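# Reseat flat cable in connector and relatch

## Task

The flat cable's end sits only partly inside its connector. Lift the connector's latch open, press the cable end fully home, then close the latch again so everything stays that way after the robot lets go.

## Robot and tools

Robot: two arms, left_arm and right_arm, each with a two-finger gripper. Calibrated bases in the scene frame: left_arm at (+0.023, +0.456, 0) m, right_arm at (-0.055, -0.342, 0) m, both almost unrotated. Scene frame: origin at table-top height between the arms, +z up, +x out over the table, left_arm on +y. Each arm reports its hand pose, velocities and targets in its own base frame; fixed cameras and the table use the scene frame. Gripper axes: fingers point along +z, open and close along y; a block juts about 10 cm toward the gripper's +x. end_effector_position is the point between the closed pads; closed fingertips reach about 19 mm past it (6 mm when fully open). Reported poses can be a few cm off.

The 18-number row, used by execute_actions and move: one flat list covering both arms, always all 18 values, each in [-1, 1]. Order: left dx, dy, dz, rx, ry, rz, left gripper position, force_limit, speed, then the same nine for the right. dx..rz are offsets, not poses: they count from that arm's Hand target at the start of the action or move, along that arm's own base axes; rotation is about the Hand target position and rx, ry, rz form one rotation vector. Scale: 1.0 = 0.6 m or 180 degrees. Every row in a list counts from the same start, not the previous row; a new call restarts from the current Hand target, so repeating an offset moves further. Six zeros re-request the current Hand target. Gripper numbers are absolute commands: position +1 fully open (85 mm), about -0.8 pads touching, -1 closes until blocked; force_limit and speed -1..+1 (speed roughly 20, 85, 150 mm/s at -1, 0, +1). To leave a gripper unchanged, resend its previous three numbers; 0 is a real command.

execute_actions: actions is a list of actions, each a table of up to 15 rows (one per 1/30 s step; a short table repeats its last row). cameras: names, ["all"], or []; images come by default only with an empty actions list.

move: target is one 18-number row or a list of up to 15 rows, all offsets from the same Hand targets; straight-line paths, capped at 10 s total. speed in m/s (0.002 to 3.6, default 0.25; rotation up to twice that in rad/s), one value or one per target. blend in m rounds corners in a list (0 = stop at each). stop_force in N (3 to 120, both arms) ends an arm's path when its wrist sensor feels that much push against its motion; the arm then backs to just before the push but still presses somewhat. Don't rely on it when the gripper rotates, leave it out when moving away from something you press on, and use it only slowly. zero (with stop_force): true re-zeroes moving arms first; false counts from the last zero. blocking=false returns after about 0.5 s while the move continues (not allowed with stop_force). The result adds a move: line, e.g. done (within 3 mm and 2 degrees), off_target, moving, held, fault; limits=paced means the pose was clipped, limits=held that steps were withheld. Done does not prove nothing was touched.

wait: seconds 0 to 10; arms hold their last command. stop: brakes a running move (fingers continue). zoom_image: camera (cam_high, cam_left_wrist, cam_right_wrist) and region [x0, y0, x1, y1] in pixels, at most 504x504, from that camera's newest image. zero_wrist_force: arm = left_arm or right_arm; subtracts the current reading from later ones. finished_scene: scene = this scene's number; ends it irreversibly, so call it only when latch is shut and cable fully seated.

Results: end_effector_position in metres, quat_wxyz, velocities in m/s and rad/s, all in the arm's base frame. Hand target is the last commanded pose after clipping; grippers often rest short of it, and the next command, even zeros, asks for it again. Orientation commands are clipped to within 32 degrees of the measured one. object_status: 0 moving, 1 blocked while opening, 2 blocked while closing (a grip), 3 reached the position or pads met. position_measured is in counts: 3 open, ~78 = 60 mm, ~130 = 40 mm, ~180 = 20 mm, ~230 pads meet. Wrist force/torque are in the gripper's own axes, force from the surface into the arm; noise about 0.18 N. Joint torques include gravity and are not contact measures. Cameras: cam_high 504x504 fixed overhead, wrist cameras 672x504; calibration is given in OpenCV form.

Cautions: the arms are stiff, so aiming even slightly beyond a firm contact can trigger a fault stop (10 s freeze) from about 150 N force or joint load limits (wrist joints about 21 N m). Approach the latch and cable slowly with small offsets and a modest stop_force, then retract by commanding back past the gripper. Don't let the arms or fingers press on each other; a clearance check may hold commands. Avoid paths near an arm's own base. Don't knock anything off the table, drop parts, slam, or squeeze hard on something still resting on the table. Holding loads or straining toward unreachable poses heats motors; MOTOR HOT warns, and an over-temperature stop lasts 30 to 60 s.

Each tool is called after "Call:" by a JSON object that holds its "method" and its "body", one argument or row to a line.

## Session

Call:
{"method": "execute_actions", "body": {
  "actions": []
}}

Scene clock: 0.00 s.
left_arm: end_effector_position=(+0.6829, -0.5590, +0.1474) position_measured=3 object_status=3 end_effector_quat_wxyz=(-0.009, +0.752, -0.635, +0.177) | right_arm: end_effector_position=(+0.4803, +0.1644, +0.1978) position_measured=3 object_status=3 end_effector_quat_wxyz=(-0.062, +0.815, +0.365, +0.445)
Joint positions: left_arm=[-0.859 -0.757 1.015 -2.177 -1.498 -2.586] | right_arm=[3.764 -1.545 -2.535 0.299 1.52 2.895]
Joint velocities: within noise
Joint torques (N m): no reading
Wrist force (N): no reading
Wrist torque (N m): no reading
Wrist force, peak (N): no reading
Hand target: left_arm +0.6829, -0.5590, +0.1474; -0.009, +0.752, -0.635, +0.177 | right_arm +0.4803, +0.1644, +0.1978; -0.062, +0.815, +0.365, +0.445
Tool commands: left_gripper/position=+1.0 left_gripper/force_limit=+1.0 left_gripper/speed=+1.0 right_gripper/position=+1.0 right_gripper/force_limit=+1.0 right_gripper/speed=+1.0
camera_calibration:
cam_left_wrist: T_world_to_cam=[[-0.955191, -0.184306, -0.231606, 0.591257], [-0.207609, 0.9749, 0.0804223, 0.694998], [0.21097, 0.124902, -0.96948, 0.195149], [0, 0, 0, 1]] pos_world=[0.66788, -0.592957, 0.270238]
cam_right_wrist: T_world_to_cam=[[0.646435, -0.725844, 0.235099, -0.223142], [-0.541453, -0.653526, -0.528897, 0.490845], [0.53754, 0.214603, -0.815473, 0.00022138], [0, 0, 0, 1]] pos_world=[0.409898, 0.158766, 0.312248]

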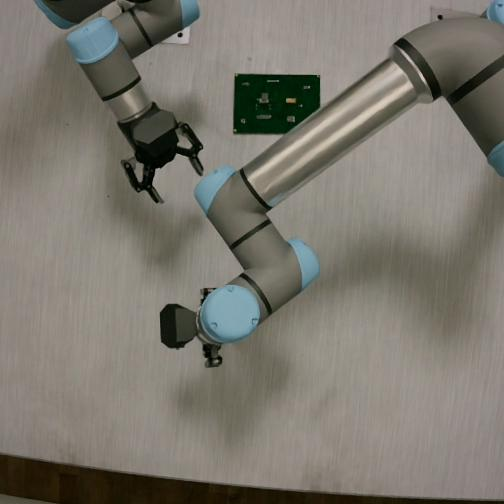

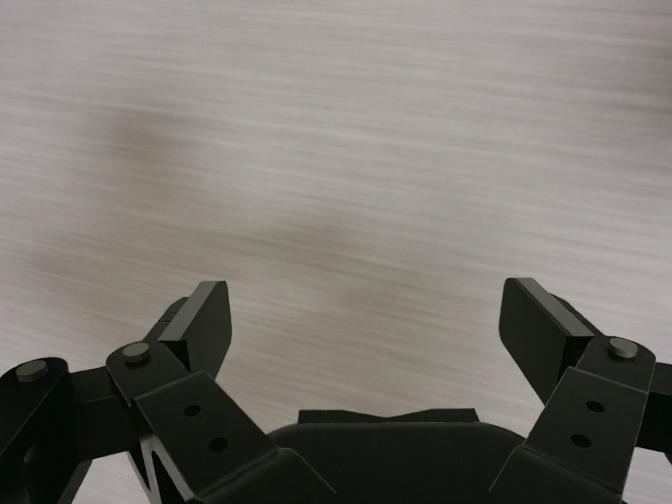

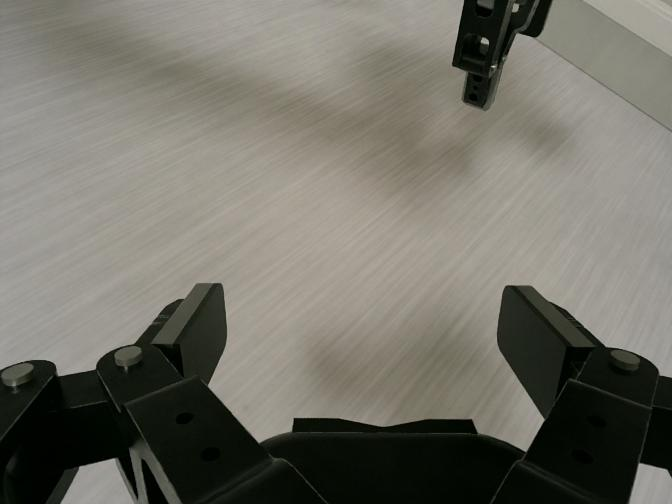

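Call:
{"method": "zoom_image", "body": {
  "camera": "cam_high",
  "region": [228, 62, 332, 144]
}}

Scaled by 4.846.

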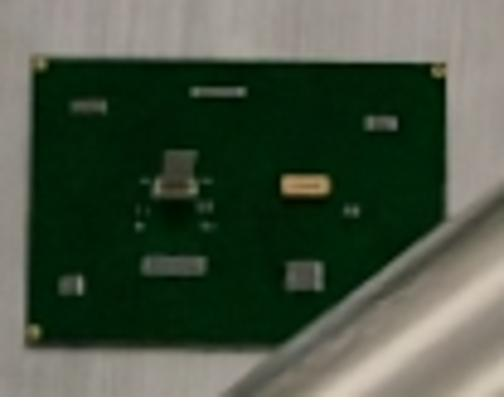

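Call:
{"method": "move", "body": {
  "target": [
    [-0.388,0.465,0.088,0.1288,0.0066,-0.5473,-1,1,0,0,0,0,0,0,0,1,1,1],
    [-0.873,0.332,0.03,-0.1414,0.3175,0.901,-1,1,0,0,0,0,0,0,0,1,1,1]
  ],
  "speed": 0.5,
  "blend": [0.05,0],
  "cameras": ["cam_high","cam_left_wrist"]
}}

Scene clock: 49.47 s.
left_arm: end_effector_position=(+0.1592, -0.3598, +0.1654) position_measured=232 object_status=3 end_effector_quat_wxyz=(+0.153, +0.691, +0.690, -0.153) | right_arm: end_effector_position=(+0.4803, +0.1644, +0.1978) position_measured=3 object_status=3 end_effector_quat_wxyz=(-0.062, +0.815, +0.365, +0.445)
Joint positions: left_arm=[-1.471 -1.964 2.496 -2.538 -1.613 0.093] | right_arm=[3.764 -1.545 -2.535 0.299 1.52 2.895]
Joint torques (N m): left_arm=[-7.15 -0.67 -33.65 -1.65 1.22 1.36] | right_arm=[0.63 18.72 19.75 4.07 -0.32 0.09]
Wrist force (N): left_arm=[0.8 -1.2 0.7] | right_arm=[0.2 -0.1 -0.1]
Wrist torque (N m): left_arm=[-0.20 -0.01 -0.33] | right_arm=[-0.02 -0.03 0.00]
Wrist force, peak (N): left_arm=[0.7 -2.7 0.9] | right_arm=[0.2 0.3 0.1]
Hand target: left_arm +0.1591, -0.3598, +0.1654; +0.153, +0.691, +0.690, -0.153 | right_arm +0.4803, +0.1644, +0.1978; -0.062, +0.815, +0.365, +0.445
Off the commanded pose: left_arm 0.000 m, 0 deg | right_arm 0.000 m, 0 deg.
move: done
camera_calibration:
cam_left_wrist: T_world_to_cam=[[0.999909, -0.00559192, 0.0122377, -0.155467], [-0.0125915, -0.70945, 0.704643, -0.349676], [0.00474171, -0.704733, -0.709457, -0.0104371], [0, 0, 0, 1]] pos_world=[0.151099, -0.256302, 0.240894]
Images, in order (width x height): cam_high 504x504, cam_left_wrist 672x504.

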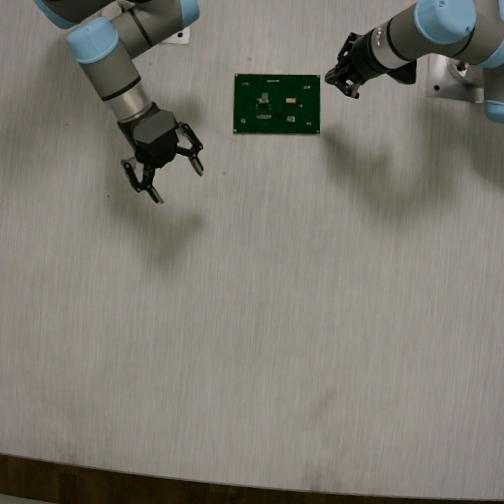

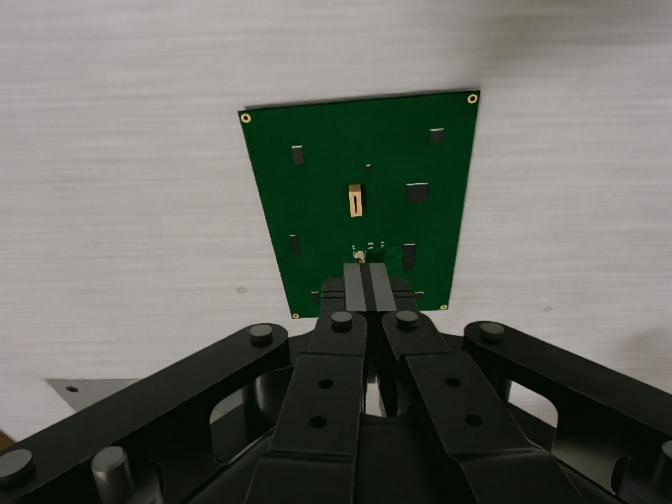

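Call:
{"method": "move", "body": {
  "target": [
    [0,-0.042,-0.09,0,0,0,-1,1,0,-0.217,0.126,-0.0463,-0.364,-0.0508,0.667,0.26,1,0],
    [0,-0.042,-0.184,0,0,0,-1,1,0,-0.397,0.2375,-0.1463,0.227,0.3,-0.699,0.26,1,0]
  ],
  "speed": 0.6,
  "blend": [0.05,0],
  "cameras": ["all"]
}}

Call:
{"method": "move", "body": {
  "target": [0,0,-0.06,0,0,0,-1,1,0,0,0,0,0,0,0,0.26,1,0],
  "speed": 0.006,
  "stop_force": 6
}}

Scene clock: 76.50 s.
left_arm: end_effector_position=(+0.1591, -0.3850, +0.0549) position_measured=232 object_status=3 end_effector_quat_wxyz=(+0.153, +0.691, +0.690, -0.153) | right_arm: end_effector_position=(+0.2421, +0.3068, +0.1100) position_measured=96 object_status=3 end_effector_quat_wxyz=(+0.000, +0.707, -0.707, +0.000)
Joint positions: left_arm=[-1.479 -1.555 2.613 -3.064 -1.61 0.085] | right_arm=[4.393 -1.431 -2.295 -0.987 1.571 -0.32]
Joint torques (N m): left_arm=[6.06 -28.49 -25.48 -1.06 -1.47 1.45] | right_arm=[-4 25.73 33.61 1.32 2.17 -1.48]
Wrist force (N): left_arm=[0.8 -1.2 0.8] | right_arm=[-0.1 -1.1 1.1]
Wrist torque (N m): left_arm=[-0.21 -0.01 -0.33] | right_arm=[-0.28 0.08 -0.01]
Wrist force, peak (N): left_arm=[0.8 -1.7 0.9] | right_arm=[0.1 -1.3 1.6]
Hand target: left_arm +0.1591, -0.3850, +0.0550; +0.153, +0.691, +0.690, -0.153 | right_arm +0.2421, +0.3069, +0.1100; +0.000, +0.707, -0.707, +0.000
Off the commanded pose: left_arm 0.000 m, 0 deg | right_arm 0.000 m, 0 deg.
move: done
camera_calibration:
cam_left_wrist: T_world_to_cam=[[0.999905, -0.00595067, 0.0124479, -0.154284], [-0.0129929, -0.709643, 0.704442, -0.289729], [0.00464165, -0.704537, -0.709653, -0.106424], [0, 0, 0, 1]] pos_world=[0.150999, -0.281501, 0.130494]
cam_right_wrist: T_world_to_cam=[[-0.999937, -0.00645716, 0.00915542, 0.25762], [-0.00306034, 0.943547, 0.331223, -0.306453], [-0.0107773, 0.331175, -0.943508, 0.137169], [0, 0, 0, 1]] pos_world=[0.258144, 0.24539, 0.228566]

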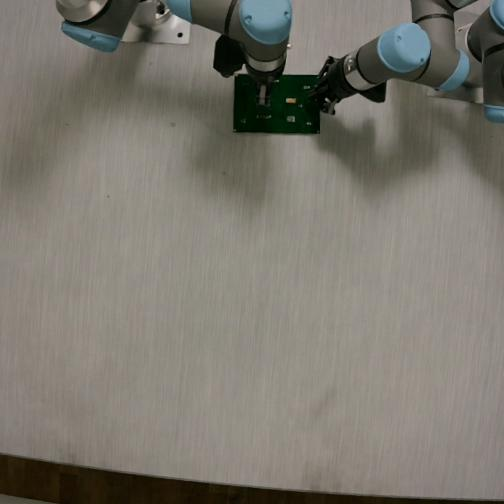

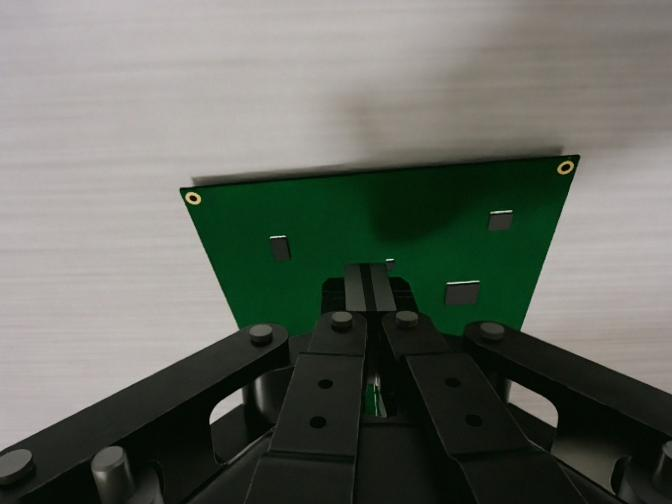

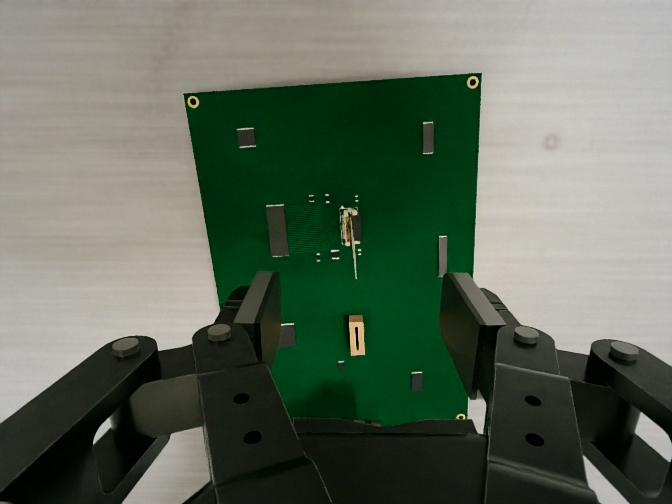

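Scene clock: 81.80 s.
left_arm: end_effector_position=(+0.1591, -0.3850, +0.0295) position_measured=232 object_status=3 end_effector_quat_wxyz=(+0.153, +0.691, +0.690, -0.153) | right_arm: end_effector_position=(+0.2421, +0.3069, +0.1100) position_measured=96 object_status=3 end_effector_quat_wxyz=(+0.000, +0.707, -0.707, +0.000)
Joint positions: left_arm=[-1.479 -1.446 2.634 -3.195 -1.61 0.085] | right_arm=[4.392 -1.431 -2.295 -0.987 1.571 -0.32]
Joint torques (N m): left_arm=[6.14 -28.49 -18.95 -0.18 -1.42 1.16] | right_arm=[-7.75 26.53 32.81 1.66 -2.6 -1.4]
Wrist force (N): left_arm=[-2.9 -0.9 -3.5] | right_arm=[0.1 -1.2 1.1]
Wrist torque (N m): left_arm=[-0.20 -0.01 -0.32] | right_arm=[-0.29 0.07 -0.01]
Wrist force, peak (N): left_arm=[-0.7 -1.6 -15.3] | right_arm=[-0.1 -1.3 1.2]
Hand target: left_arm +0.1591, -0.3850, +0.0295; +0.153, +0.691, +0.690, -0.153 (not the last commanded pose) | right_arm +0.2421, +0.3069, +0.1100; +0.000, +0.707, -0.707, +0.000
Off the commanded pose: left_arm 0.010 m, 0 deg | right_arm 0.000 m, 0 deg.
move: contact (left_arm)

Call:
{"method": "move", "body": {
  "target": [0,0,-0.0005,0,0,0,-1,1,0,0,0,0,0,0,0.0233,0.26,1,0],
  "speed": 0.05,
  "cameras": ["cam_right_wrist"]
}}

Call:
{"method": "zoom_image", "body": {
  "camera": "cam_right_wrist",
  "region": [300, 190, 400, 290]
}}

Scene clock: 90.07 s.
left_arm: end_effector_position=(+0.1591, -0.3850, +0.0292) position_measured=232 object_status=3 end_effector_quat_wxyz=(+0.153, +0.691, +0.690, -0.153) | right_arm: end_effector_position=(+0.2422, +0.3068, +0.1100) position_measured=96 object_status=3 end_effector_quat_wxyz=(+0.000, +0.733, -0.681, +0.000)
Joint positions: left_arm=[-1.479 -1.444 2.635 -3.197 -1.61 0.085] | right_arm=[4.392 -1.431 -2.295 -0.987 1.571 -0.393]
Joint torques (N m): left_arm=[6.66 -5.42 -4.48 -3.55 -1.4 1.09] | right_arm=[3.96 25.38 26.43 2.79 -2.1 1.75]
Wrist force (N): left_arm=[-1.7 -1.7 -23.2] | right_arm=[-0.1 -0.8 1.2]
Wrist torque (N m): left_arm=[-0.15 0.14 -0.33] | right_arm=[-0.22 0.10 0.01]
Wrist force, peak (N): left_arm=[-0.4 -1.9 -23.9] | right_arm=[0.1 -1.3 1.3]
Hand target: left_arm +0.1591, -0.3850, +0.0292; +0.153, +0.691, +0.690, -0.153 | right_arm +0.2421, +0.3069, +0.1100; +0.000, +0.733, -0.681, +0.000
Off the commanded pose: left_arm 0.000 m, 0 deg | right_arm 0.000 m, 0 deg.
move: done
camera_calibration:
cam_right_wrist: T_world_to_cam=[[-0.99677, -0.0798013, 0.00901913, 0.279461], [-0.0723172, 0.940737, 0.331338, -0.288774], [-0.0349258, 0.329615, -0.943469, 0.143519], [0, 0, 0, 1]] pos_world=[0.262687, 0.246656, 0.228567]
Images, in order (width x height): cam_right_wrist 672x504.

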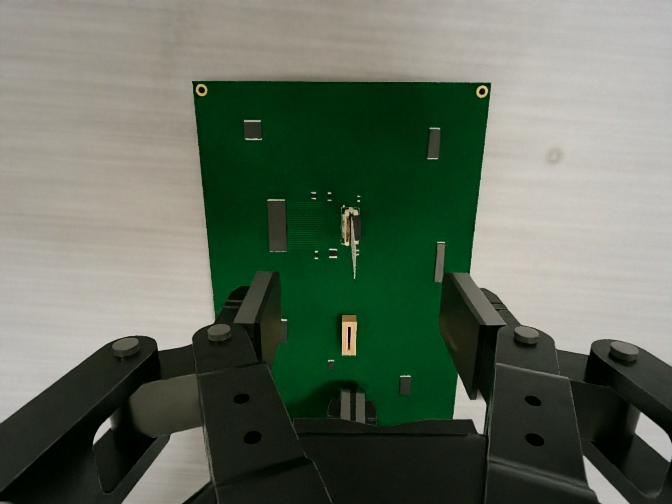

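Scaled by 5.040.

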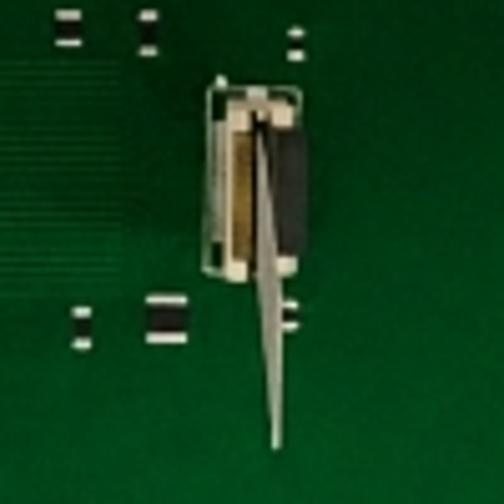

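Call:
{"method": "move", "body": {
  "target": [0,0,0,0,0,0,-1,1,0,0.0245,-0.0031,-0.1217,0.0049,-0.0665,0,0.26,1,0],
  "speed": 0.12
}}

Call:
{"method": "move", "body": {
  "target": [0,0,0,0,0,0,-1,1,0,0,0,-0.0092,0,0,0,0.26,1,0],
  "speed": 0.006,
  "stop_force": 3,
  "cameras": ["cam_right_wrist"]
}}

Call:
{"method": "zoom_image", "body": {
  "camera": "cam_right_wrist",
  "region": [356, 220, 496, 360]
}}

Scene clock: 108.27 s.
left_arm: end_effector_position=(+0.1591, -0.3850, +0.0292) position_measured=232 object_status=3 end_effector_quat_wxyz=(+0.153, +0.691, +0.690, -0.153) | right_arm: end_effector_position=(+0.2568, +0.3050, +0.0370) position_measured=96 object_status=3 end_effector_quat_wxyz=(-0.076, +0.729, -0.677, +0.071)
Joint positions: left_arm=[-1.479 -1.444 2.635 -3.197 -1.61 0.085] | right_arm=[4.494 -1.553 -2.48 -0.619 1.37 -0.298]
Joint torques (N m): left_arm=[6.37 -5.83 -5.71 1.15 -1.44 1.17] | right_arm=[-3.04 15.07 17.45 5.44 0.43 -0.79]
Wrist force (N): left_arm=[-2.2 -1.8 -23.4] | right_arm=[0.2 -1.0 0.8]
Wrist torque (N m): left_arm=[-0.17 0.16 -0.33] | right_arm=[-0.20 0.07 -0.14]
Wrist force, peak (N): left_arm=[-2.5 -2.0 -23.7] | right_arm=[0.3 -0.5 1.9]
Hand target: left_arm +0.1591, -0.3850, +0.0292; +0.153, +0.691, +0.690, -0.153 | right_arm +0.2568, +0.3050, +0.0370; -0.076, +0.729, -0.677, +0.071
Off the commanded pose: left_arm 0.000 m, 0 deg | right_arm 0.000 m, 0 deg.
move: done

Scene clock: 109.77 s.
left_arm: end_effector_position=(+0.1591, -0.3850, +0.0292) position_measured=232 object_status=3 end_effector_quat_wxyz=(+0.153, +0.691, +0.690, -0.153) | right_arm: end_effector_position=(+0.2568, +0.3049, +0.0314) position_measured=96 object_status=3 end_effector_quat_wxyz=(-0.076, +0.729, -0.677, +0.071)
Joint positions: left_arm=[-1.479 -1.444 2.635 -3.197 -1.61 0.085] | right_arm=[4.494 -1.569 -2.487 -0.596 1.37 -0.298]
Joint torques (N m): left_arm=[5.75 -6.33 -4.69 1.17 -1.26 1.18] | right_arm=[-7.9 27.34 24.8 1.55 -3.69 1.85]
Wrist force (N): left_arm=[-1.7 -1.7 -23.2] | right_arm=[0.1 -0.8 0.8]
Wrist torque (N m): left_arm=[-0.16 0.11 -0.33] | right_arm=[-0.19 0.08 -0.15]
Wrist force, peak (N): left_arm=[-2.3 -1.6 -23.9] | right_arm=[0.3 -1.0 1.0]
Hand target: left_arm +0.1591, -0.3850, +0.0292; +0.153, +0.691, +0.690, -0.153 | right_arm +0.2568, +0.3050, +0.0315; -0.076, +0.729, -0.677, +0.071
Off the commanded pose: left_arm 0.000 m, 0 deg | right_arm 0.000 m, 0 deg.
move: done
camera_calibration:
cam_right_wrist: T_world_to_cam=[[-0.976859, -0.0782881, -0.199042, 0.295592], [-0.140885, 0.935718, 0.323394, -0.240569], [0.160929, 0.343952, -0.925094, 0.0153025], [0, 0, 0, 1]] pos_world=[0.252396, 0.242983, 0.15079]
Images, in order (width x height): cam_right_wrist 672x504.

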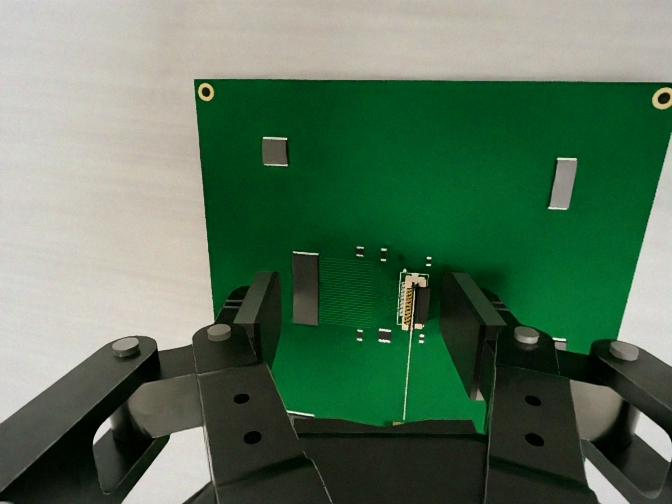

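Scaled by 3.600.

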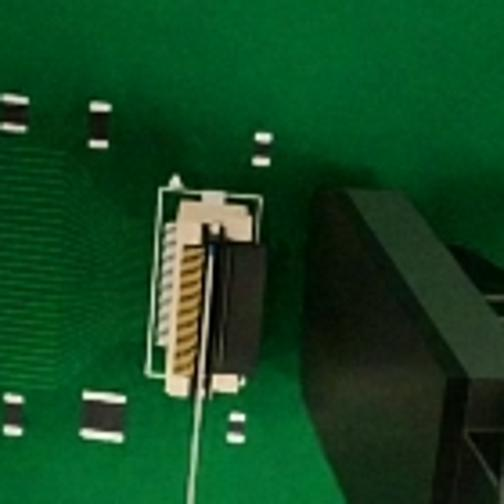

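Call:
{"method": "move", "body": {
  "target": [0,0,0,0,0,0,-1,1,0,0.0045,0.002,0,0,0,0,0.26,1,0],
  "speed": 0.02
}}

Call:
{"method": "move", "body": {
  "target": [0,0,0,0,0,0,-1,1,0,0.00997,0.00073,0,0,0,0,0.26,1,0],
  "speed": 0.002,
  "stop_force": 3,
  "cameras": ["cam_right_wrist"]
}}

Call:
{"method": "zoom_image", "body": {
  "camera": "cam_right_wrist",
  "region": [396, 250, 476, 350]
}}

Scene clock: 116.33 s.
left_arm: end_effector_position=(+0.1591, -0.3850, +0.0292) position_measured=232 object_status=3 end_effector_quat_wxyz=(+0.153, +0.691, +0.690, -0.153) | right_arm: end_effector_position=(+0.2596, +0.3062, +0.0315) position_measured=96 object_status=3 end_effector_quat_wxyz=(-0.076, +0.729, -0.677, +0.071)
Joint positions: left_arm=[-1.479 -1.444 2.635 -3.197 -1.61 0.085] | right_arm=[4.486 -1.576 -2.48 -0.594 1.371 -0.306]
Joint torques (N m): left_arm=[6.31 -5.95 -5.51 1.2 -1.16 0.99] | right_arm=[3.24 23.1 18.35 5.26 2.18 0.04]
Wrist force (N): left_arm=[-1.8 -1.7 -23.1] | right_arm=[0.1 -0.8 0.9]
Wrist torque (N m): left_arm=[-0.15 0.15 -0.33] | right_arm=[-0.19 0.07 -0.15]
Wrist force, peak (N): left_arm=[-2.3 -1.6 -23.7] | right_arm=[0.2 -1.0 1.0]
Hand target: left_arm +0.1591, -0.3850, +0.0292; +0.153, +0.691, +0.690, -0.153 | right_arm +0.2595, +0.3062, +0.0315; -0.076, +0.729, -0.677, +0.071
Off the commanded pose: left_arm 0.000 m, 0 deg | right_arm 0.000 m, 0 deg.
move: done

Scene clock: 117.93 s.
left_arm: end_effector_position=(+0.1591, -0.3850, +0.0292) position_measured=232 object_status=3 end_effector_quat_wxyz=(+0.153, +0.691, +0.690, -0.153) | right_arm: end_effector_position=(+0.2610, +0.3063, +0.0315) position_measured=96 object_status=3 end_effector_quat_wxyz=(-0.076, +0.729, -0.677, +0.071)
Joint positions: left_arm=[-1.479 -1.444 2.635 -3.197 -1.61 0.085] | right_arm=[4.483 -1.579 -2.478 -0.592 1.371 -0.31]
Joint torques (N m): left_arm=[5.55 -5.93 -5.08 1.13 -1.16 0.99] | right_arm=[7.59 27.09 13.12 2.71 0.02 1.8]
Wrist force (N): left_arm=[-1.8 -1.9 -23.4] | right_arm=[-0.1 2.0 -0.6]
Wrist torque (N m): left_arm=[-0.19 0.14 -0.33] | right_arm=[-0.29 0.09 -0.02]
Wrist force, peak (N): left_arm=[-2.4 -1.9 -23.7] | right_arm=[0.9 2.5 -1.3]
Hand target: left_arm +0.1591, -0.3850, +0.0292; +0.153, +0.691, +0.690, -0.153 | right_arm +0.2610, +0.3063, +0.0315; -0.076, +0.729, -0.677, +0.071 (not the last commanded pose)
Off the commanded pose: left_arm 0.000 m, 0 deg | right_arm 0.005 m, 0 deg.
move: contact (right_arm)
camera_calibration:
cam_right_wrist: T_world_to_cam=[[-0.976861, -0.0782668, -0.199042, 0.299791], [-0.14088, 0.935687, 0.323485, -0.241201], [0.160923, 0.344041, -0.925062, 0.0141548], [0, 0, 0, 1]] pos_world=[0.256596, 0.244282, 0.15079]
Images, in order (width x height): cam_right_wrist 672x504.

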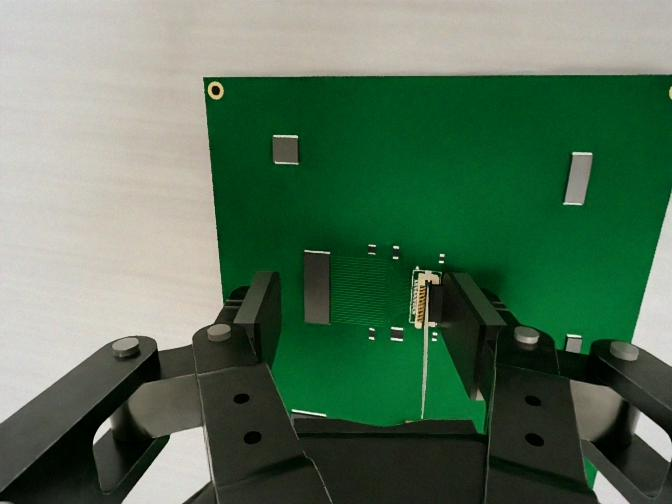

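Scaled by 5.040.

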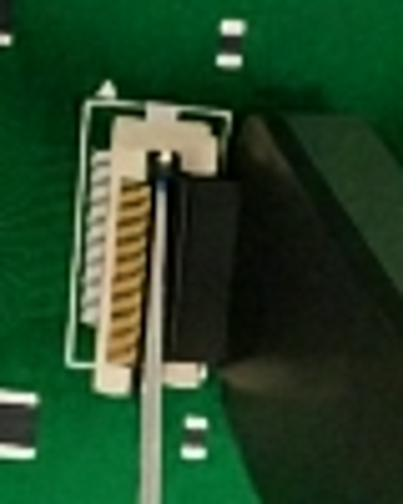

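Call:
{"method": "move", "body": {
  "target": [0,0,0,0,0,0,-1,1,0,0.0007,0,0.0033,0,0,0,0.26,1,0],
  "speed": 0.004,
  "cameras": ["cam_right_wrist"]
}}

Call:
{"method": "zoom_image", "body": {
  "camera": "cam_right_wrist",
  "region": [396, 250, 476, 350]
}}

Scene clock: 122.87 s.
left_arm: end_effector_position=(+0.1591, -0.3850, +0.0292) position_measured=232 object_status=3 end_effector_quat_wxyz=(+0.153, +0.691, +0.690, -0.153) | right_arm: end_effector_position=(+0.2615, +0.3063, +0.0335) position_measured=96 object_status=3 end_effector_quat_wxyz=(-0.076, +0.729, -0.677, +0.071)
Joint positions: left_arm=[-1.479 -1.444 2.635 -3.197 -1.61 0.085] | right_arm=[4.481 -1.573 -2.475 -0.6 1.371 -0.311]
Joint torques (N m): left_arm=[5.01 -6.58 -5.38 1.12 -1.11 1.08] | right_arm=[-6.54 19.68 24.31 2.67 -1.54 -1.52]
Wrist force (N): left_arm=[-5.9 -0.6 -19.0] | right_arm=[0.0 -1.0 1.0]
Wrist torque (N m): left_arm=[-0.20 0.12 -0.32] | right_arm=[-0.23 0.09 0.04]
Wrist force, peak (N): left_arm=[-2.2 -1.7 -23.8] | right_arm=[1.9 3.3 0.0]
Hand target: left_arm +0.1591, -0.3850, +0.0292; +0.153, +0.691, +0.690, -0.153 | right_arm +0.2614, +0.3063, +0.0335; -0.076, +0.729, -0.677, +0.071
Off the commanded pose: left_arm 0.000 m, 0 deg | right_arm 0.000 m, 0 deg.
move: done
camera_calibration:
cam_right_wrist: T_world_to_cam=[[-0.976842, -0.0782261, -0.199152, 0.300582], [-0.140883, 0.935681, 0.323502, -0.241792], [0.161036, 0.344067, -0.925033, 0.0159015], [0, 0, 0, 1]] pos_world=[0.256996, 0.244282, 0.152791]
Images, in order (width x height): cam_right_wrist 672x504.

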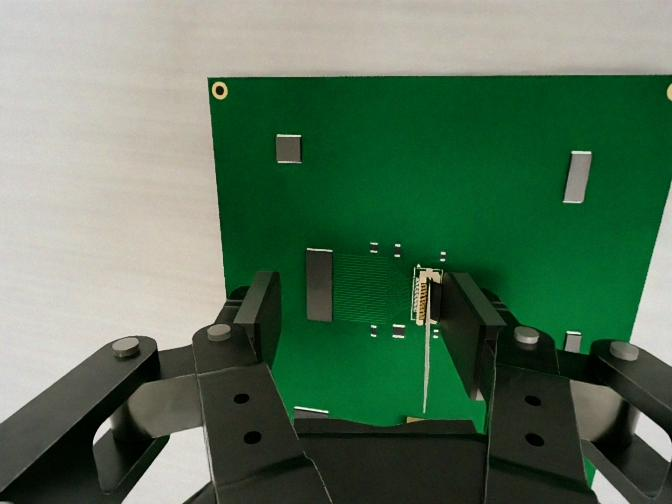

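Scaled by 5.040.

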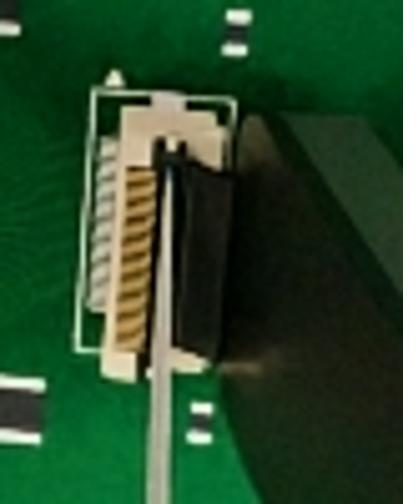

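Call:
{"method": "move", "body": {
  "target": [0,0,0,0,0,0,-1,1,0,0,0,0.0017,0,0,0,0.26,1,0],
  "speed": 0.006
}}

Call:
{"method": "move", "body": {
  "target": [0,0,0,0,0,0,-1,1,0,0.0065,0.0005,0,0,0,0,0.26,1,0],
  "speed": 0.002,
  "stop_force": 3
}}

Call:
{"method": "move", "body": {
  "target": [0,0,0,0,0,0,-1,1,0,-0.012,-0.0009,0.001,0,0,0,0.26,1,0],
  "speed": 0.03,
  "cameras": ["cam_right_wrist"]
}}

Call:
{"method": "zoom_image", "body": {
  "camera": "cam_right_wrist",
  "region": [376, 250, 456, 350]
}}

Scene clock: 130.23 s.
left_arm: end_effector_position=(+0.1591, -0.3850, +0.0292) position_measured=232 object_status=3 end_effector_quat_wxyz=(+0.153, +0.691, +0.690, -0.153) | right_arm: end_effector_position=(+0.2614, +0.3063, +0.0345) position_measured=96 object_status=3 end_effector_quat_wxyz=(-0.076, +0.729, -0.677, +0.071)
Joint positions: left_arm=[-1.479 -1.444 2.635 -3.197 -1.61 0.085] | right_arm=[4.481 -1.57 -2.474 -0.605 1.371 -0.311]
Joint torques (N m): left_arm=[5.1 -6.92 -5.02 0.97 -1.04 0.87] | right_arm=[7.9 23.25 25.85 2.21 1.93 1.7]
Wrist force (N): left_arm=[-5.6 -0.9 -18.9] | right_arm=[0.0 -0.9 0.6]
Wrist torque (N m): left_arm=[-0.23 0.10 -0.33] | right_arm=[-0.20 0.09 0.04]
Wrist force, peak (N): left_arm=[-6.0 -0.5 -19.5] | right_arm=[0.3 -1.0 0.9]
Hand target: left_arm +0.1591, -0.3850, +0.0292; +0.153, +0.691, +0.690, -0.153 | right_arm +0.2614, +0.3063, +0.0345; -0.076, +0.729, -0.677, +0.071
Off the commanded pose: left_arm 0.000 m, 0 deg | right_arm 0.000 m, 0 deg.
move: done

Scene clock: 132.27 s.
left_arm: end_effector_position=(+0.1591, -0.3850, +0.0292) position_measured=232 object_status=3 end_effector_quat_wxyz=(+0.153, +0.691, +0.690, -0.153) | right_arm: end_effector_position=(+0.2637, +0.3065, +0.0345) position_measured=96 object_status=3 end_effector_quat_wxyz=(-0.076, +0.729, -0.677, +0.071)
Joint positions: left_arm=[-1.479 -1.444 2.635 -3.197 -1.61 0.085] | right_arm=[4.475 -1.574 -2.471 -0.603 1.371 -0.317]
Joint torques (N m): left_arm=[5.19 -7.1 -5.74 0.99 -0.94 0.86] | right_arm=[7.46 27.54 13.33 2.75 -0.21 1.98]
Wrist force (N): left_arm=[-5.4 -0.8 -18.8] | right_arm=[0.2 2.3 -1.4]
Wrist torque (N m): left_arm=[-0.21 0.09 -0.32] | right_arm=[-0.34 0.08 0.03]
Wrist force, peak (N): left_arm=[-5.7 -0.5 -19.5] | right_arm=[1.0 3.0 -2.4]
Hand target: left_arm +0.1591, -0.3850, +0.0292; +0.153, +0.691, +0.690, -0.153 | right_arm +0.2637, +0.3065, +0.0345; -0.076, +0.729, -0.677, +0.071 (not the last commanded pose)
Off the commanded pose: left_arm 0.000 m, 0 deg | right_arm 0.002 m, 0 deg.
move: contact (right_arm)

Scene clock: 133.00 s.
left_arm: end_effector_position=(+0.1591, -0.3850, +0.0292) position_measured=232 object_status=3 end_effector_quat_wxyz=(+0.153, +0.691, +0.690, -0.153) | right_arm: end_effector_position=(+0.2564, +0.3059, +0.0350) position_measured=96 object_status=3 end_effector_quat_wxyz=(-0.076, +0.729, -0.677, +0.071)
Joint positions: left_arm=[-1.479 -1.444 2.635 -3.197 -1.61 0.085] | right_arm=[4.495 -1.56 -2.481 -0.611 1.37 -0.297]
Joint torques (N m): left_arm=[5.32 -7.43 -6.21 0.99 -0.97 0.8] | right_arm=[-7.64 11.73 27.02 3.74 -3.64 -1.57]
Wrist force (N): left_arm=[-6.0 -0.6 -19.3] | right_arm=[0.1 -0.9 0.8]
Wrist torque (N m): left_arm=[-0.19 0.11 -0.32] | right_arm=[-0.19 0.08 -0.15]
Wrist force, peak (N): left_arm=[-6.1 -0.7 -19.4] | right_arm=[0.6 1.9 -1.7]
Hand target: left_arm +0.1591, -0.3850, +0.0292; +0.153, +0.691, +0.690, -0.153 | right_arm +0.2565, +0.3059, +0.0351; -0.076, +0.729, -0.677, +0.071
Off the commanded pose: left_arm 0.000 m, 0 deg | right_arm 0.000 m, 0 deg.
move: done
camera_calibration:
cam_right_wrist: T_world_to_cam=[[-0.976887, -0.0782522, -0.198919, 0.295968], [-0.140797, 0.935751, 0.323337, -0.242653], [0.160837, 0.343871, -0.92514, 0.0184368], [0, 0, 0, 1]] pos_world=[0.251997, 0.243883, 0.154389]
Images, in order (width x height): cam_right_wrist 672x504.

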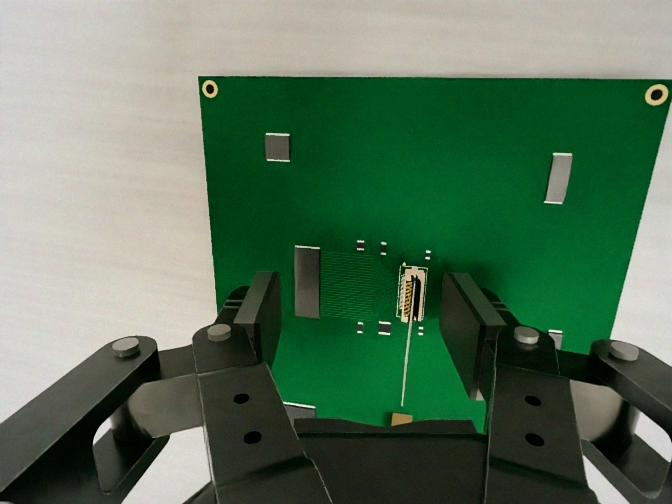

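Scaled by 5.040.

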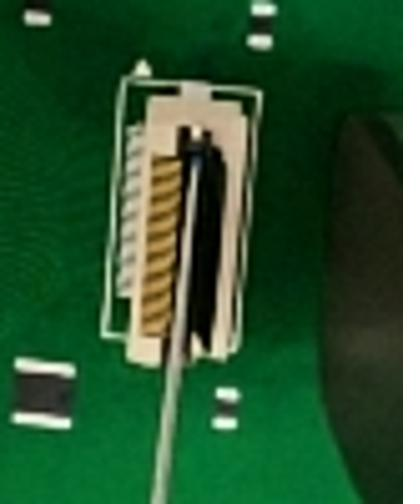

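Call:
{"method": "move", "body": {
  "target": [
    [0,0,0,0,0,0,-1,1,0,-0.015,-0.001,0.05,0,0,0,0.26,1,0],
    [0,0,0,0,0,0,-1,1,0,-0.0257,-0.0018,0.055,-0.0049,0.0665,0,0.26,1,0],
    [0,0,0,0,0,0,-1,1,0,-0.0257,-0.0018,0.0155,-0.0049,0.0665,0,0.26,1,0]
  ],
  "speed": 0.12,
  "blend": [0.008,0.005,0],
  "cameras": ["cam_right_wrist"]
}}

Call:
{"method": "zoom_image", "body": {
  "camera": "cam_right_wrist",
  "region": [310, 230, 410, 390]
}}

Scene clock: 147.90 s.
left_arm: end_effector_position=(+0.1591, -0.3850, +0.0292) position_measured=232 object_status=3 end_effector_quat_wxyz=(+0.153, +0.691, +0.690, -0.153) | right_arm: end_effector_position=(+0.2411, +0.3049, +0.0444) position_measured=96 object_status=3 end_effector_quat_wxyz=(+0.000, +0.733, -0.681, +0.000)
Joint positions: left_arm=[-1.479 -1.444 2.635 -3.197 -1.61 0.085] | right_arm=[4.393 -1.564 -2.395 -0.754 1.571 -0.392]
Joint torques (N m): left_arm=[5.21 -7.86 -6.26 1.04 -1.09 0.92] | right_arm=[-7.39 14.68 19.1 5.37 -0.16 -1.51]
Wrist force (N): left_arm=[-5.3 -0.5 -18.7] | right_arm=[0.2 -0.9 1.0]
Wrist torque (N m): left_arm=[-0.17 0.06 -0.32] | right_arm=[-0.19 0.07 0.02]
Wrist force, peak (N): left_arm=[-5.9 -0.4 -19.5] | right_arm=[0.3 -0.5 2.9]
Hand target: left_arm +0.1591, -0.3850, +0.0292; +0.153, +0.691, +0.690, -0.153 | right_arm +0.2411, +0.3049, +0.0444; +0.000, +0.733, -0.681, +0.000
Off the commanded pose: left_arm 0.000 m, 0 deg | right_arm 0.000 m, 0 deg.
move: done
camera_calibration:
cam_right_wrist: T_world_to_cam=[[-0.996774, -0.0797364, 0.0091639, 0.278766], [-0.0722146, 0.940805, 0.331167, -0.265346], [-0.0350275, 0.329437, -0.943528, 0.0822935], [0, 0, 0, 1]] pos_world=[0.261588, 0.244756, 0.162966]
Images, in order (width x height): cam_right_wrist 672x504.

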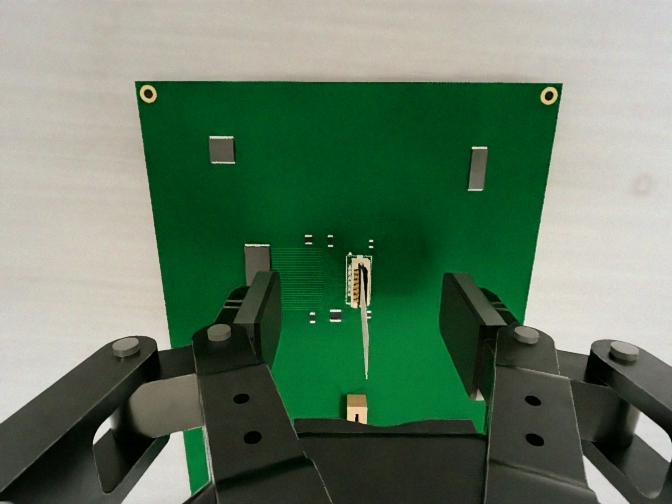

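Scaled by 3.150.

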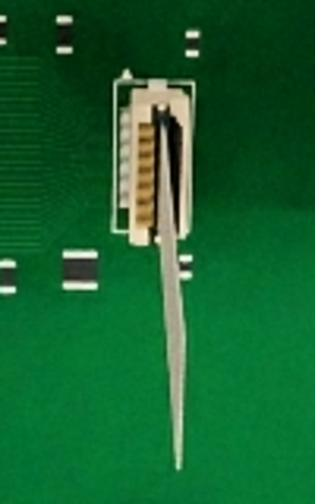

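Call:
{"method": "move", "body": {
  "target": [0,0,0,0,0,0,-1,1,0,-0.0012,-0.0001,0,0,0,0,-1,-1,-1],
  "speed": 0.02
}}

Call:
{"method": "move", "body": {
  "target": [0,0,0,0,0,0,-1,1,0,0,0,-0.0083,0,0,0,-1,-1,-1],
  "speed": 0.002,
  "stop_force": 10,
  "cameras": ["cam_right_wrist"]
}}

Scene clock: 156.07 s.
left_arm: end_effector_position=(+0.1591, -0.3850, +0.0292) position_measured=232 object_status=3 end_effector_quat_wxyz=(+0.153, +0.691, +0.690, -0.153) | right_arm: end_effector_position=(+0.2404, +0.3048, +0.0444) position_measured=230 object_status=0 end_effector_quat_wxyz=(+0.000, +0.733, -0.681, +0.000)
Joint positions: left_arm=[-1.479 -1.444 2.635 -3.197 -1.61 0.085] | right_arm=[4.395 -1.563 -2.396 -0.754 1.571 -0.391]
Joint torques (N m): left_arm=[5.34 -7.92 -6.5 1.04 -0.77 1.06] | right_arm=[-6.37 22.27 28.48 2.43 1.99 -1.71]
Wrist force (N): left_arm=[-5.6 -0.7 -18.8] | right_arm=[0.1 -0.6 0.6]
Wrist torque (N m): left_arm=[-0.21 0.08 -0.32] | right_arm=[-0.15 0.10 0.03]
Wrist force, peak (N): left_arm=[-5.9 -0.6 -19.6] | right_arm=[0.2 -0.9 1.2]
Hand target: left_arm +0.1591, -0.3850, +0.0292; +0.153, +0.691, +0.690, -0.153 | right_arm +0.2404, +0.3048, +0.0444; +0.000, +0.733, -0.681, +0.000
Off the commanded pose: left_arm 0.000 m, 0 deg | right_arm 0.000 m, 0 deg.
move: done

Scene clock: 157.63 s.
left_arm: end_effector_position=(+0.1591, -0.3850, +0.0292) position_measured=232 object_status=3 end_effector_quat_wxyz=(+0.153, +0.691, +0.690, -0.153) | right_arm: end_effector_position=(+0.2404, +0.3048, +0.0427) position_measured=230 object_status=3 end_effector_quat_wxyz=(+0.000, +0.733, -0.681, +0.000)
Joint positions: left_arm=[-1.479 -1.444 2.635 -3.197 -1.61 0.085] | right_arm=[4.395 -1.567 -2.398 -0.747 1.571 -0.391]
Joint torques (N m): left_arm=[5.03 -8.46 -7.16 1.06 -0.72 1] | right_arm=[-6.7 25.89 25.55 0.9 1.71 -1.49]
Wrist force (N): left_arm=[-5.9 -0.5 -19.0] | right_arm=[2.9 -0.9 -10.4]
Wrist torque (N m): left_arm=[-0.18 0.10 -0.32] | right_arm=[-0.19 0.05 0.02]
Wrist force, peak (N): left_arm=[-6.0 -0.5 -19.4] | right_arm=[3.7 -0.9 -12.5]
Hand target: left_arm +0.1591, -0.3850, +0.0292; +0.153, +0.691, +0.690, -0.153 | right_arm +0.2404, +0.3048, +0.0427; +0.000, +0.733, -0.681, +0.000 (not the last commanded pose)
Off the commanded pose: left_arm 0.000 m, 0 deg | right_arm 0.003 m, 0 deg.
move: contact (right_arm)
camera_calibration:
cam_right_wrist: T_world_to_cam=[[-0.996774, -0.0797407, 0.0091463, 0.27808], [-0.0722178, 0.940742, 0.331345, -0.264752], [-0.035026, 0.329615, -0.943465, 0.0806444], [0, 0, 0, 1]] pos_world=[0.260888, 0.244656, 0.161266]
Images, in order (width x height): cam_right_wrist 672x504.

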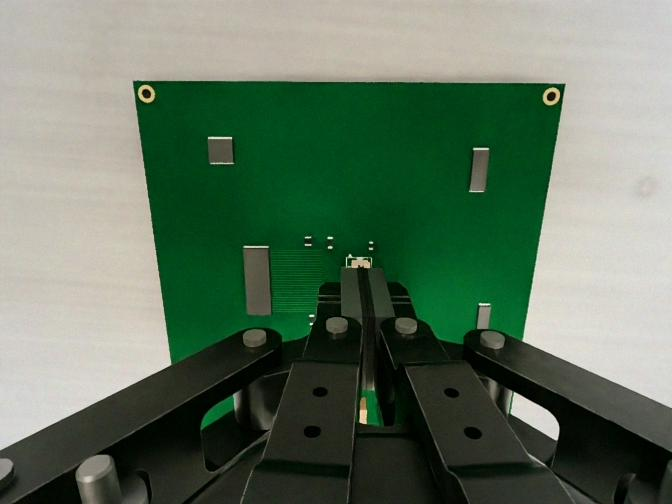

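Call:
{"method": "move", "body": {
  "target": [0,0,0,0,0,0,-1,1,0,0,0,0.0007,0,0,0,0.26,-1,0],
  "speed": 0.01
}}

Call:
{"method": "move", "body": {
  "target": [
    [0,0,0,0,0,0,-1,1,0,0.0427,0.00313,-0.0015,0,0,0,0.26,-1,0],
    [0,0,0,0,0,0,-1,1,0,0.0427,0.00313,-0.0107,0,0,0,0.26,-1,0]
  ],
  "speed": [0.03,0.02],
  "blend": [0.002,0],
  "cameras": ["cam_right_wrist"]
}}

Call:
{"method": "zoom_image", "body": {
  "camera": "cam_right_wrist",
  "region": [390, 220, 490, 360]
}}

Scene clock: 172.77 s.
left_arm: end_effector_position=(+0.1591, -0.3850, +0.0292) position_measured=232 object_status=3 end_effector_quat_wxyz=(+0.153, +0.691, +0.690, -0.153) | right_arm: end_effector_position=(+0.2404, +0.3048, +0.0432) position_measured=96 object_status=0 end_effector_quat_wxyz=(+0.000, +0.733, -0.681, +0.000)
Joint positions: left_arm=[-1.479 -1.444 2.635 -3.197 -1.61 0.085] | right_arm=[4.395 -1.566 -2.398 -0.749 1.571 -0.391]
Joint torques (N m): left_arm=[4.47 -8.74 -7.86 0.98 -0.75 1.01] | right_arm=[-5.54 25.93 26.79 2.51 1.76 -1.46]
Wrist force (N): left_arm=[-5.5 -0.6 -18.5] | right_arm=[0.2 -0.8 0.9]
Wrist torque (N m): left_arm=[-0.19 0.09 -0.32] | right_arm=[-0.18 0.09 0.02]
Wrist force, peak (N): left_arm=[-6.2 -0.7 -19.3] | right_arm=[3.1 -1.1 -10.4]
Hand target: left_arm +0.1591, -0.3850, +0.0292; +0.153, +0.691, +0.690, -0.153 | right_arm +0.2404, +0.3048, +0.0432; +0.000, +0.733, -0.681, +0.000
Off the commanded pose: left_arm 0.000 m, 0 deg | right_arm 0.000 m, 0 deg.
move: done

Scene clock: 174.17 s.
left_arm: end_effector_position=(+0.1591, -0.3850, +0.0292) position_measured=232 object_status=3 end_effector_quat_wxyz=(+0.153, +0.691, +0.690, -0.153) | right_arm: end_effector_position=(+0.2660, +0.3066, +0.0366) position_measured=96 object_status=3 end_effector_quat_wxyz=(+0.000, +0.733, -0.681, +0.000) end_effector_velocity=(+0.000, +0.000, +0.001) end_effector_angular_velocity=(-0.002, +0.001, +0.001)
Joint positions: left_arm=[-1.479 -1.444 2.635 -3.197 -1.61 0.085] | right_arm=[4.333 -1.626 -2.36 -0.727 1.571 -0.453]
Joint velocities: left_arm=[within noise] | right_arm=[0.001 0.004 0.002 -0.007 0 0]
Joint torques (N m): left_arm=[5.47 -9.99 -7.48 0.97 -0.74 0.99] | right_arm=[8.05 31.7 27.3 1.31 -2.95 1.77]
Wrist force (N): left_arm=[-5.6 -0.9 -18.7] | right_arm=[0.0 -0.9 0.8]
Wrist torque (N m): left_arm=[-0.23 0.09 -0.32] | right_arm=[-0.19 0.12 0.04]
Wrist force, peak (N): left_arm=[-5.9 -0.6 -19.3] | right_arm=[-0.1 -1.4 0.7]
Hand target: left_arm +0.1591, -0.3850, +0.0292; +0.153, +0.691, +0.690, -0.153 | right_arm +0.2660, +0.3067, +0.0367; +0.000, +0.733, -0.681, +0.000
Off the commanded pose: left_arm 0.000 m, 0 deg | right_arm 0.000 m, 0 deg.
move: done
camera_calibration:
cam_right_wrist: T_world_to_cam=[[-0.996774, -0.0797407, 0.0091463, 0.303797], [-0.0722178, 0.940742, 0.331345, -0.262575], [-0.035026, 0.329615, -0.943465, 0.0751926], [0, 0, 0, 1]] pos_world=[0.286488, 0.246456, 0.155166]
Images, in order (width x height): cam_right_wrist 672x504.

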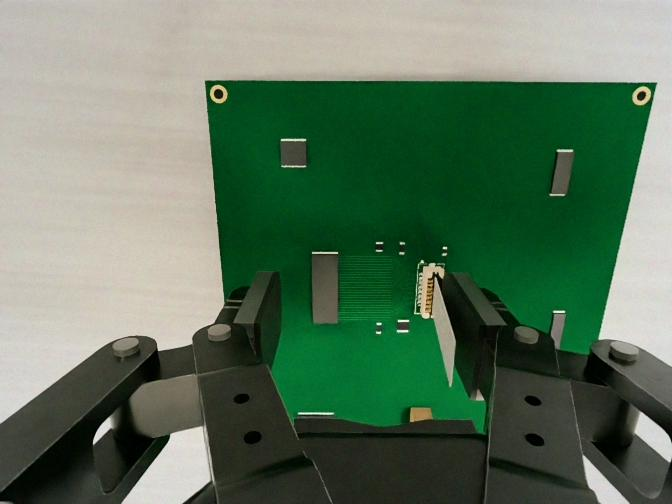

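Scaled by 3.600.

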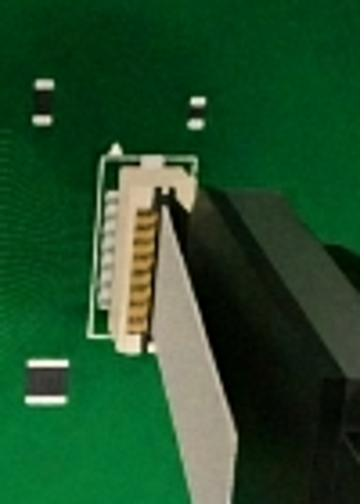

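Call:
{"method": "move", "body": {
  "target": [0,0,0,0,0,0,-1,1,0,0,0,-0.012,0,0,0,0.26,-1,0],
  "speed": 0.003,
  "stop_force": 3,
  "cameras": ["cam_right_wrist"]
}}

Call:
{"method": "zoom_image", "body": {
  "camera": "cam_right_wrist",
  "region": [390, 230, 490, 370]
}}

Scene clock: 181.03 s.
left_arm: end_effector_position=(+0.1591, -0.3850, +0.0292) position_measured=232 object_status=3 end_effector_quat_wxyz=(+0.153, +0.691, +0.690, -0.153) | right_arm: end_effector_position=(+0.2660, +0.3067, +0.0313) position_measured=96 object_status=3 end_effector_quat_wxyz=(+0.000, +0.733, -0.681, +0.000)
Joint positions: left_arm=[-1.479 -1.444 2.635 -3.197 -1.61 0.085] | right_arm=[4.333 -1.639 -2.366 -0.707 1.571 -0.453]
Joint torques (N m): left_arm=[5.34 -9.28 -7.85 1.05 -0.78 0.85] | right_arm=[7.78 30.34 27.11 1.62 -2.92 1.62]
Wrist force (N): left_arm=[-5.7 -0.7 -19.2] | right_arm=[1.2 -0.5 -2.4]
Wrist torque (N m): left_arm=[-0.22 0.06 -0.32] | right_arm=[-0.30 0.14 0.00]
Wrist force, peak (N): left_arm=[-6.2 -0.7 -19.4] | right_arm=[2.5 0.3 -6.2]
Hand target: left_arm +0.1591, -0.3850, +0.0292; +0.153, +0.691, +0.690, -0.153 | right_arm +0.2660, +0.3067, +0.0313; +0.000, +0.733, -0.681, +0.000 (not the last commanded pose)
Off the commanded pose: left_arm 0.000 m, 0 deg | right_arm 0.002 m, 0 deg.
move: contact (right_arm)
camera_calibration:
cam_right_wrist: T_world_to_cam=[[-0.996774, -0.0797392, 0.00913859, 0.303854], [-0.0722145, 0.9407, 0.331465, -0.260921], [-0.0350274, 0.329736, -0.943423, 0.070124], [0, 0, 0, 1]] pos_world=[0.286488, 0.246555, 0.149866]
Images, in order (width x height): cam_right_wrist 672x504.

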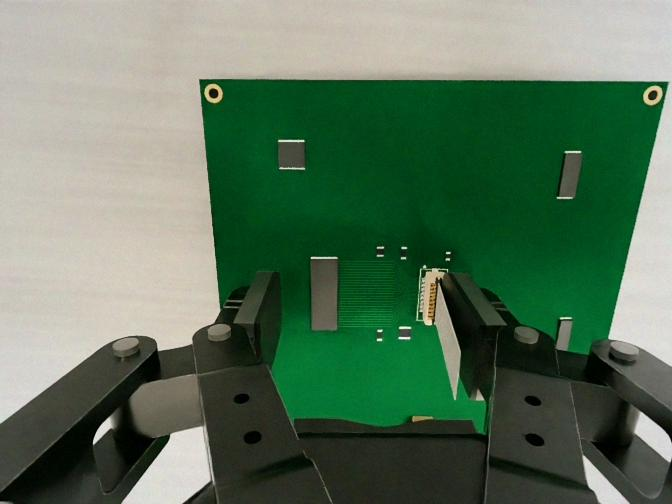

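Scaled by 3.600.

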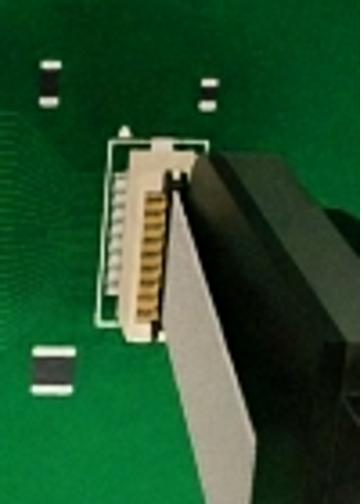

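Call:
{"method": "move", "body": {
  "target": [
    [0,0,0,0,0,0,-1,1,0,-0.003,-0.0002,-0.0027,0,0,0,0.26,-1,0],
    [0,0,0,0,0,0,-1,1,0,-0.005,-0.0004,-0.0067,0,0,0,0.26,-1,0]
  ],
  "speed": 0.004,
  "stop_force": 10,
  "cameras": ["cam_right_wrist"]
}}

Call:
{"method": "zoom_image", "body": {
  "camera": "cam_right_wrist",
  "region": [390, 230, 490, 370]
}}

Scene clock: 187.93 s.
left_arm: end_effector_position=(+0.1591, -0.3850, +0.0292) position_measured=232 object_status=3 end_effector_quat_wxyz=(+0.153, +0.691, +0.690, -0.153) | right_arm: end_effector_position=(+0.2632, +0.3065, +0.0278) position_measured=96 object_status=3 end_effector_quat_wxyz=(+0.000, +0.733, -0.681, +0.000)
Joint positions: left_arm=[-1.479 -1.444 2.635 -3.197 -1.61 0.085] | right_arm=[4.339 -1.644 -2.375 -0.694 1.571 -0.447]
Joint torques (N m): left_arm=[3.92 -9.13 -9.18 0.97 -0.32 0.75] | right_arm=[-6.75 27.38 24.25 0.99 -2.45 -1.53]
Wrist force (N): left_arm=[-5.9 -0.8 -19.2] | right_arm=[2.7 -1.5 -14.0]
Wrist torque (N m): left_arm=[-0.23 0.11 -0.32] | right_arm=[-0.53 0.13 -0.03]
Wrist force, peak (N): left_arm=[-5.9 -0.9 -19.4] | right_arm=[3.2 -1.9 -17.3]
Hand target: left_arm +0.1591, -0.3850, +0.0292; +0.153, +0.691, +0.690, -0.153 | right_arm +0.2632, +0.3065, +0.0278; +0.000, +0.733, -0.681, +0.000 (not the last commanded pose)
Off the commanded pose: left_arm 0.000 m, 0 deg | right_arm 0.001 m, 0 deg.
move: contact (right_arm); path passed 1 of 2 targets
camera_calibration:
cam_right_wrist: T_world_to_cam=[[-0.99677, -0.079798, 0.009004, 0.301211], [-0.0723113, 0.940664, 0.331547, -0.259744], [-0.0349265, 0.329825, -0.943396, 0.0667398], [0, 0, 0, 1]] pos_world=[0.283787, 0.246355, 0.146367]
Images, in order (width x height): cam_right_wrist 672x504.

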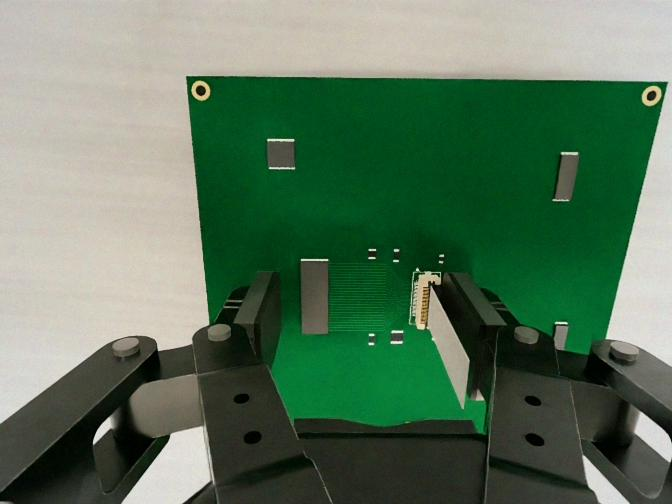

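Scaled by 3.600.

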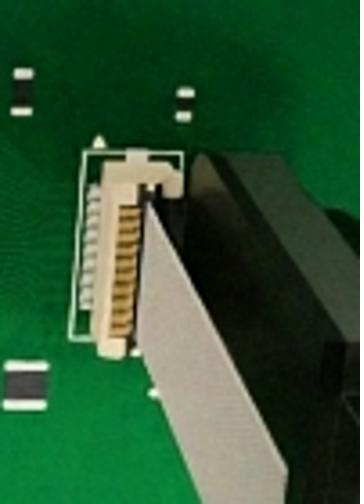

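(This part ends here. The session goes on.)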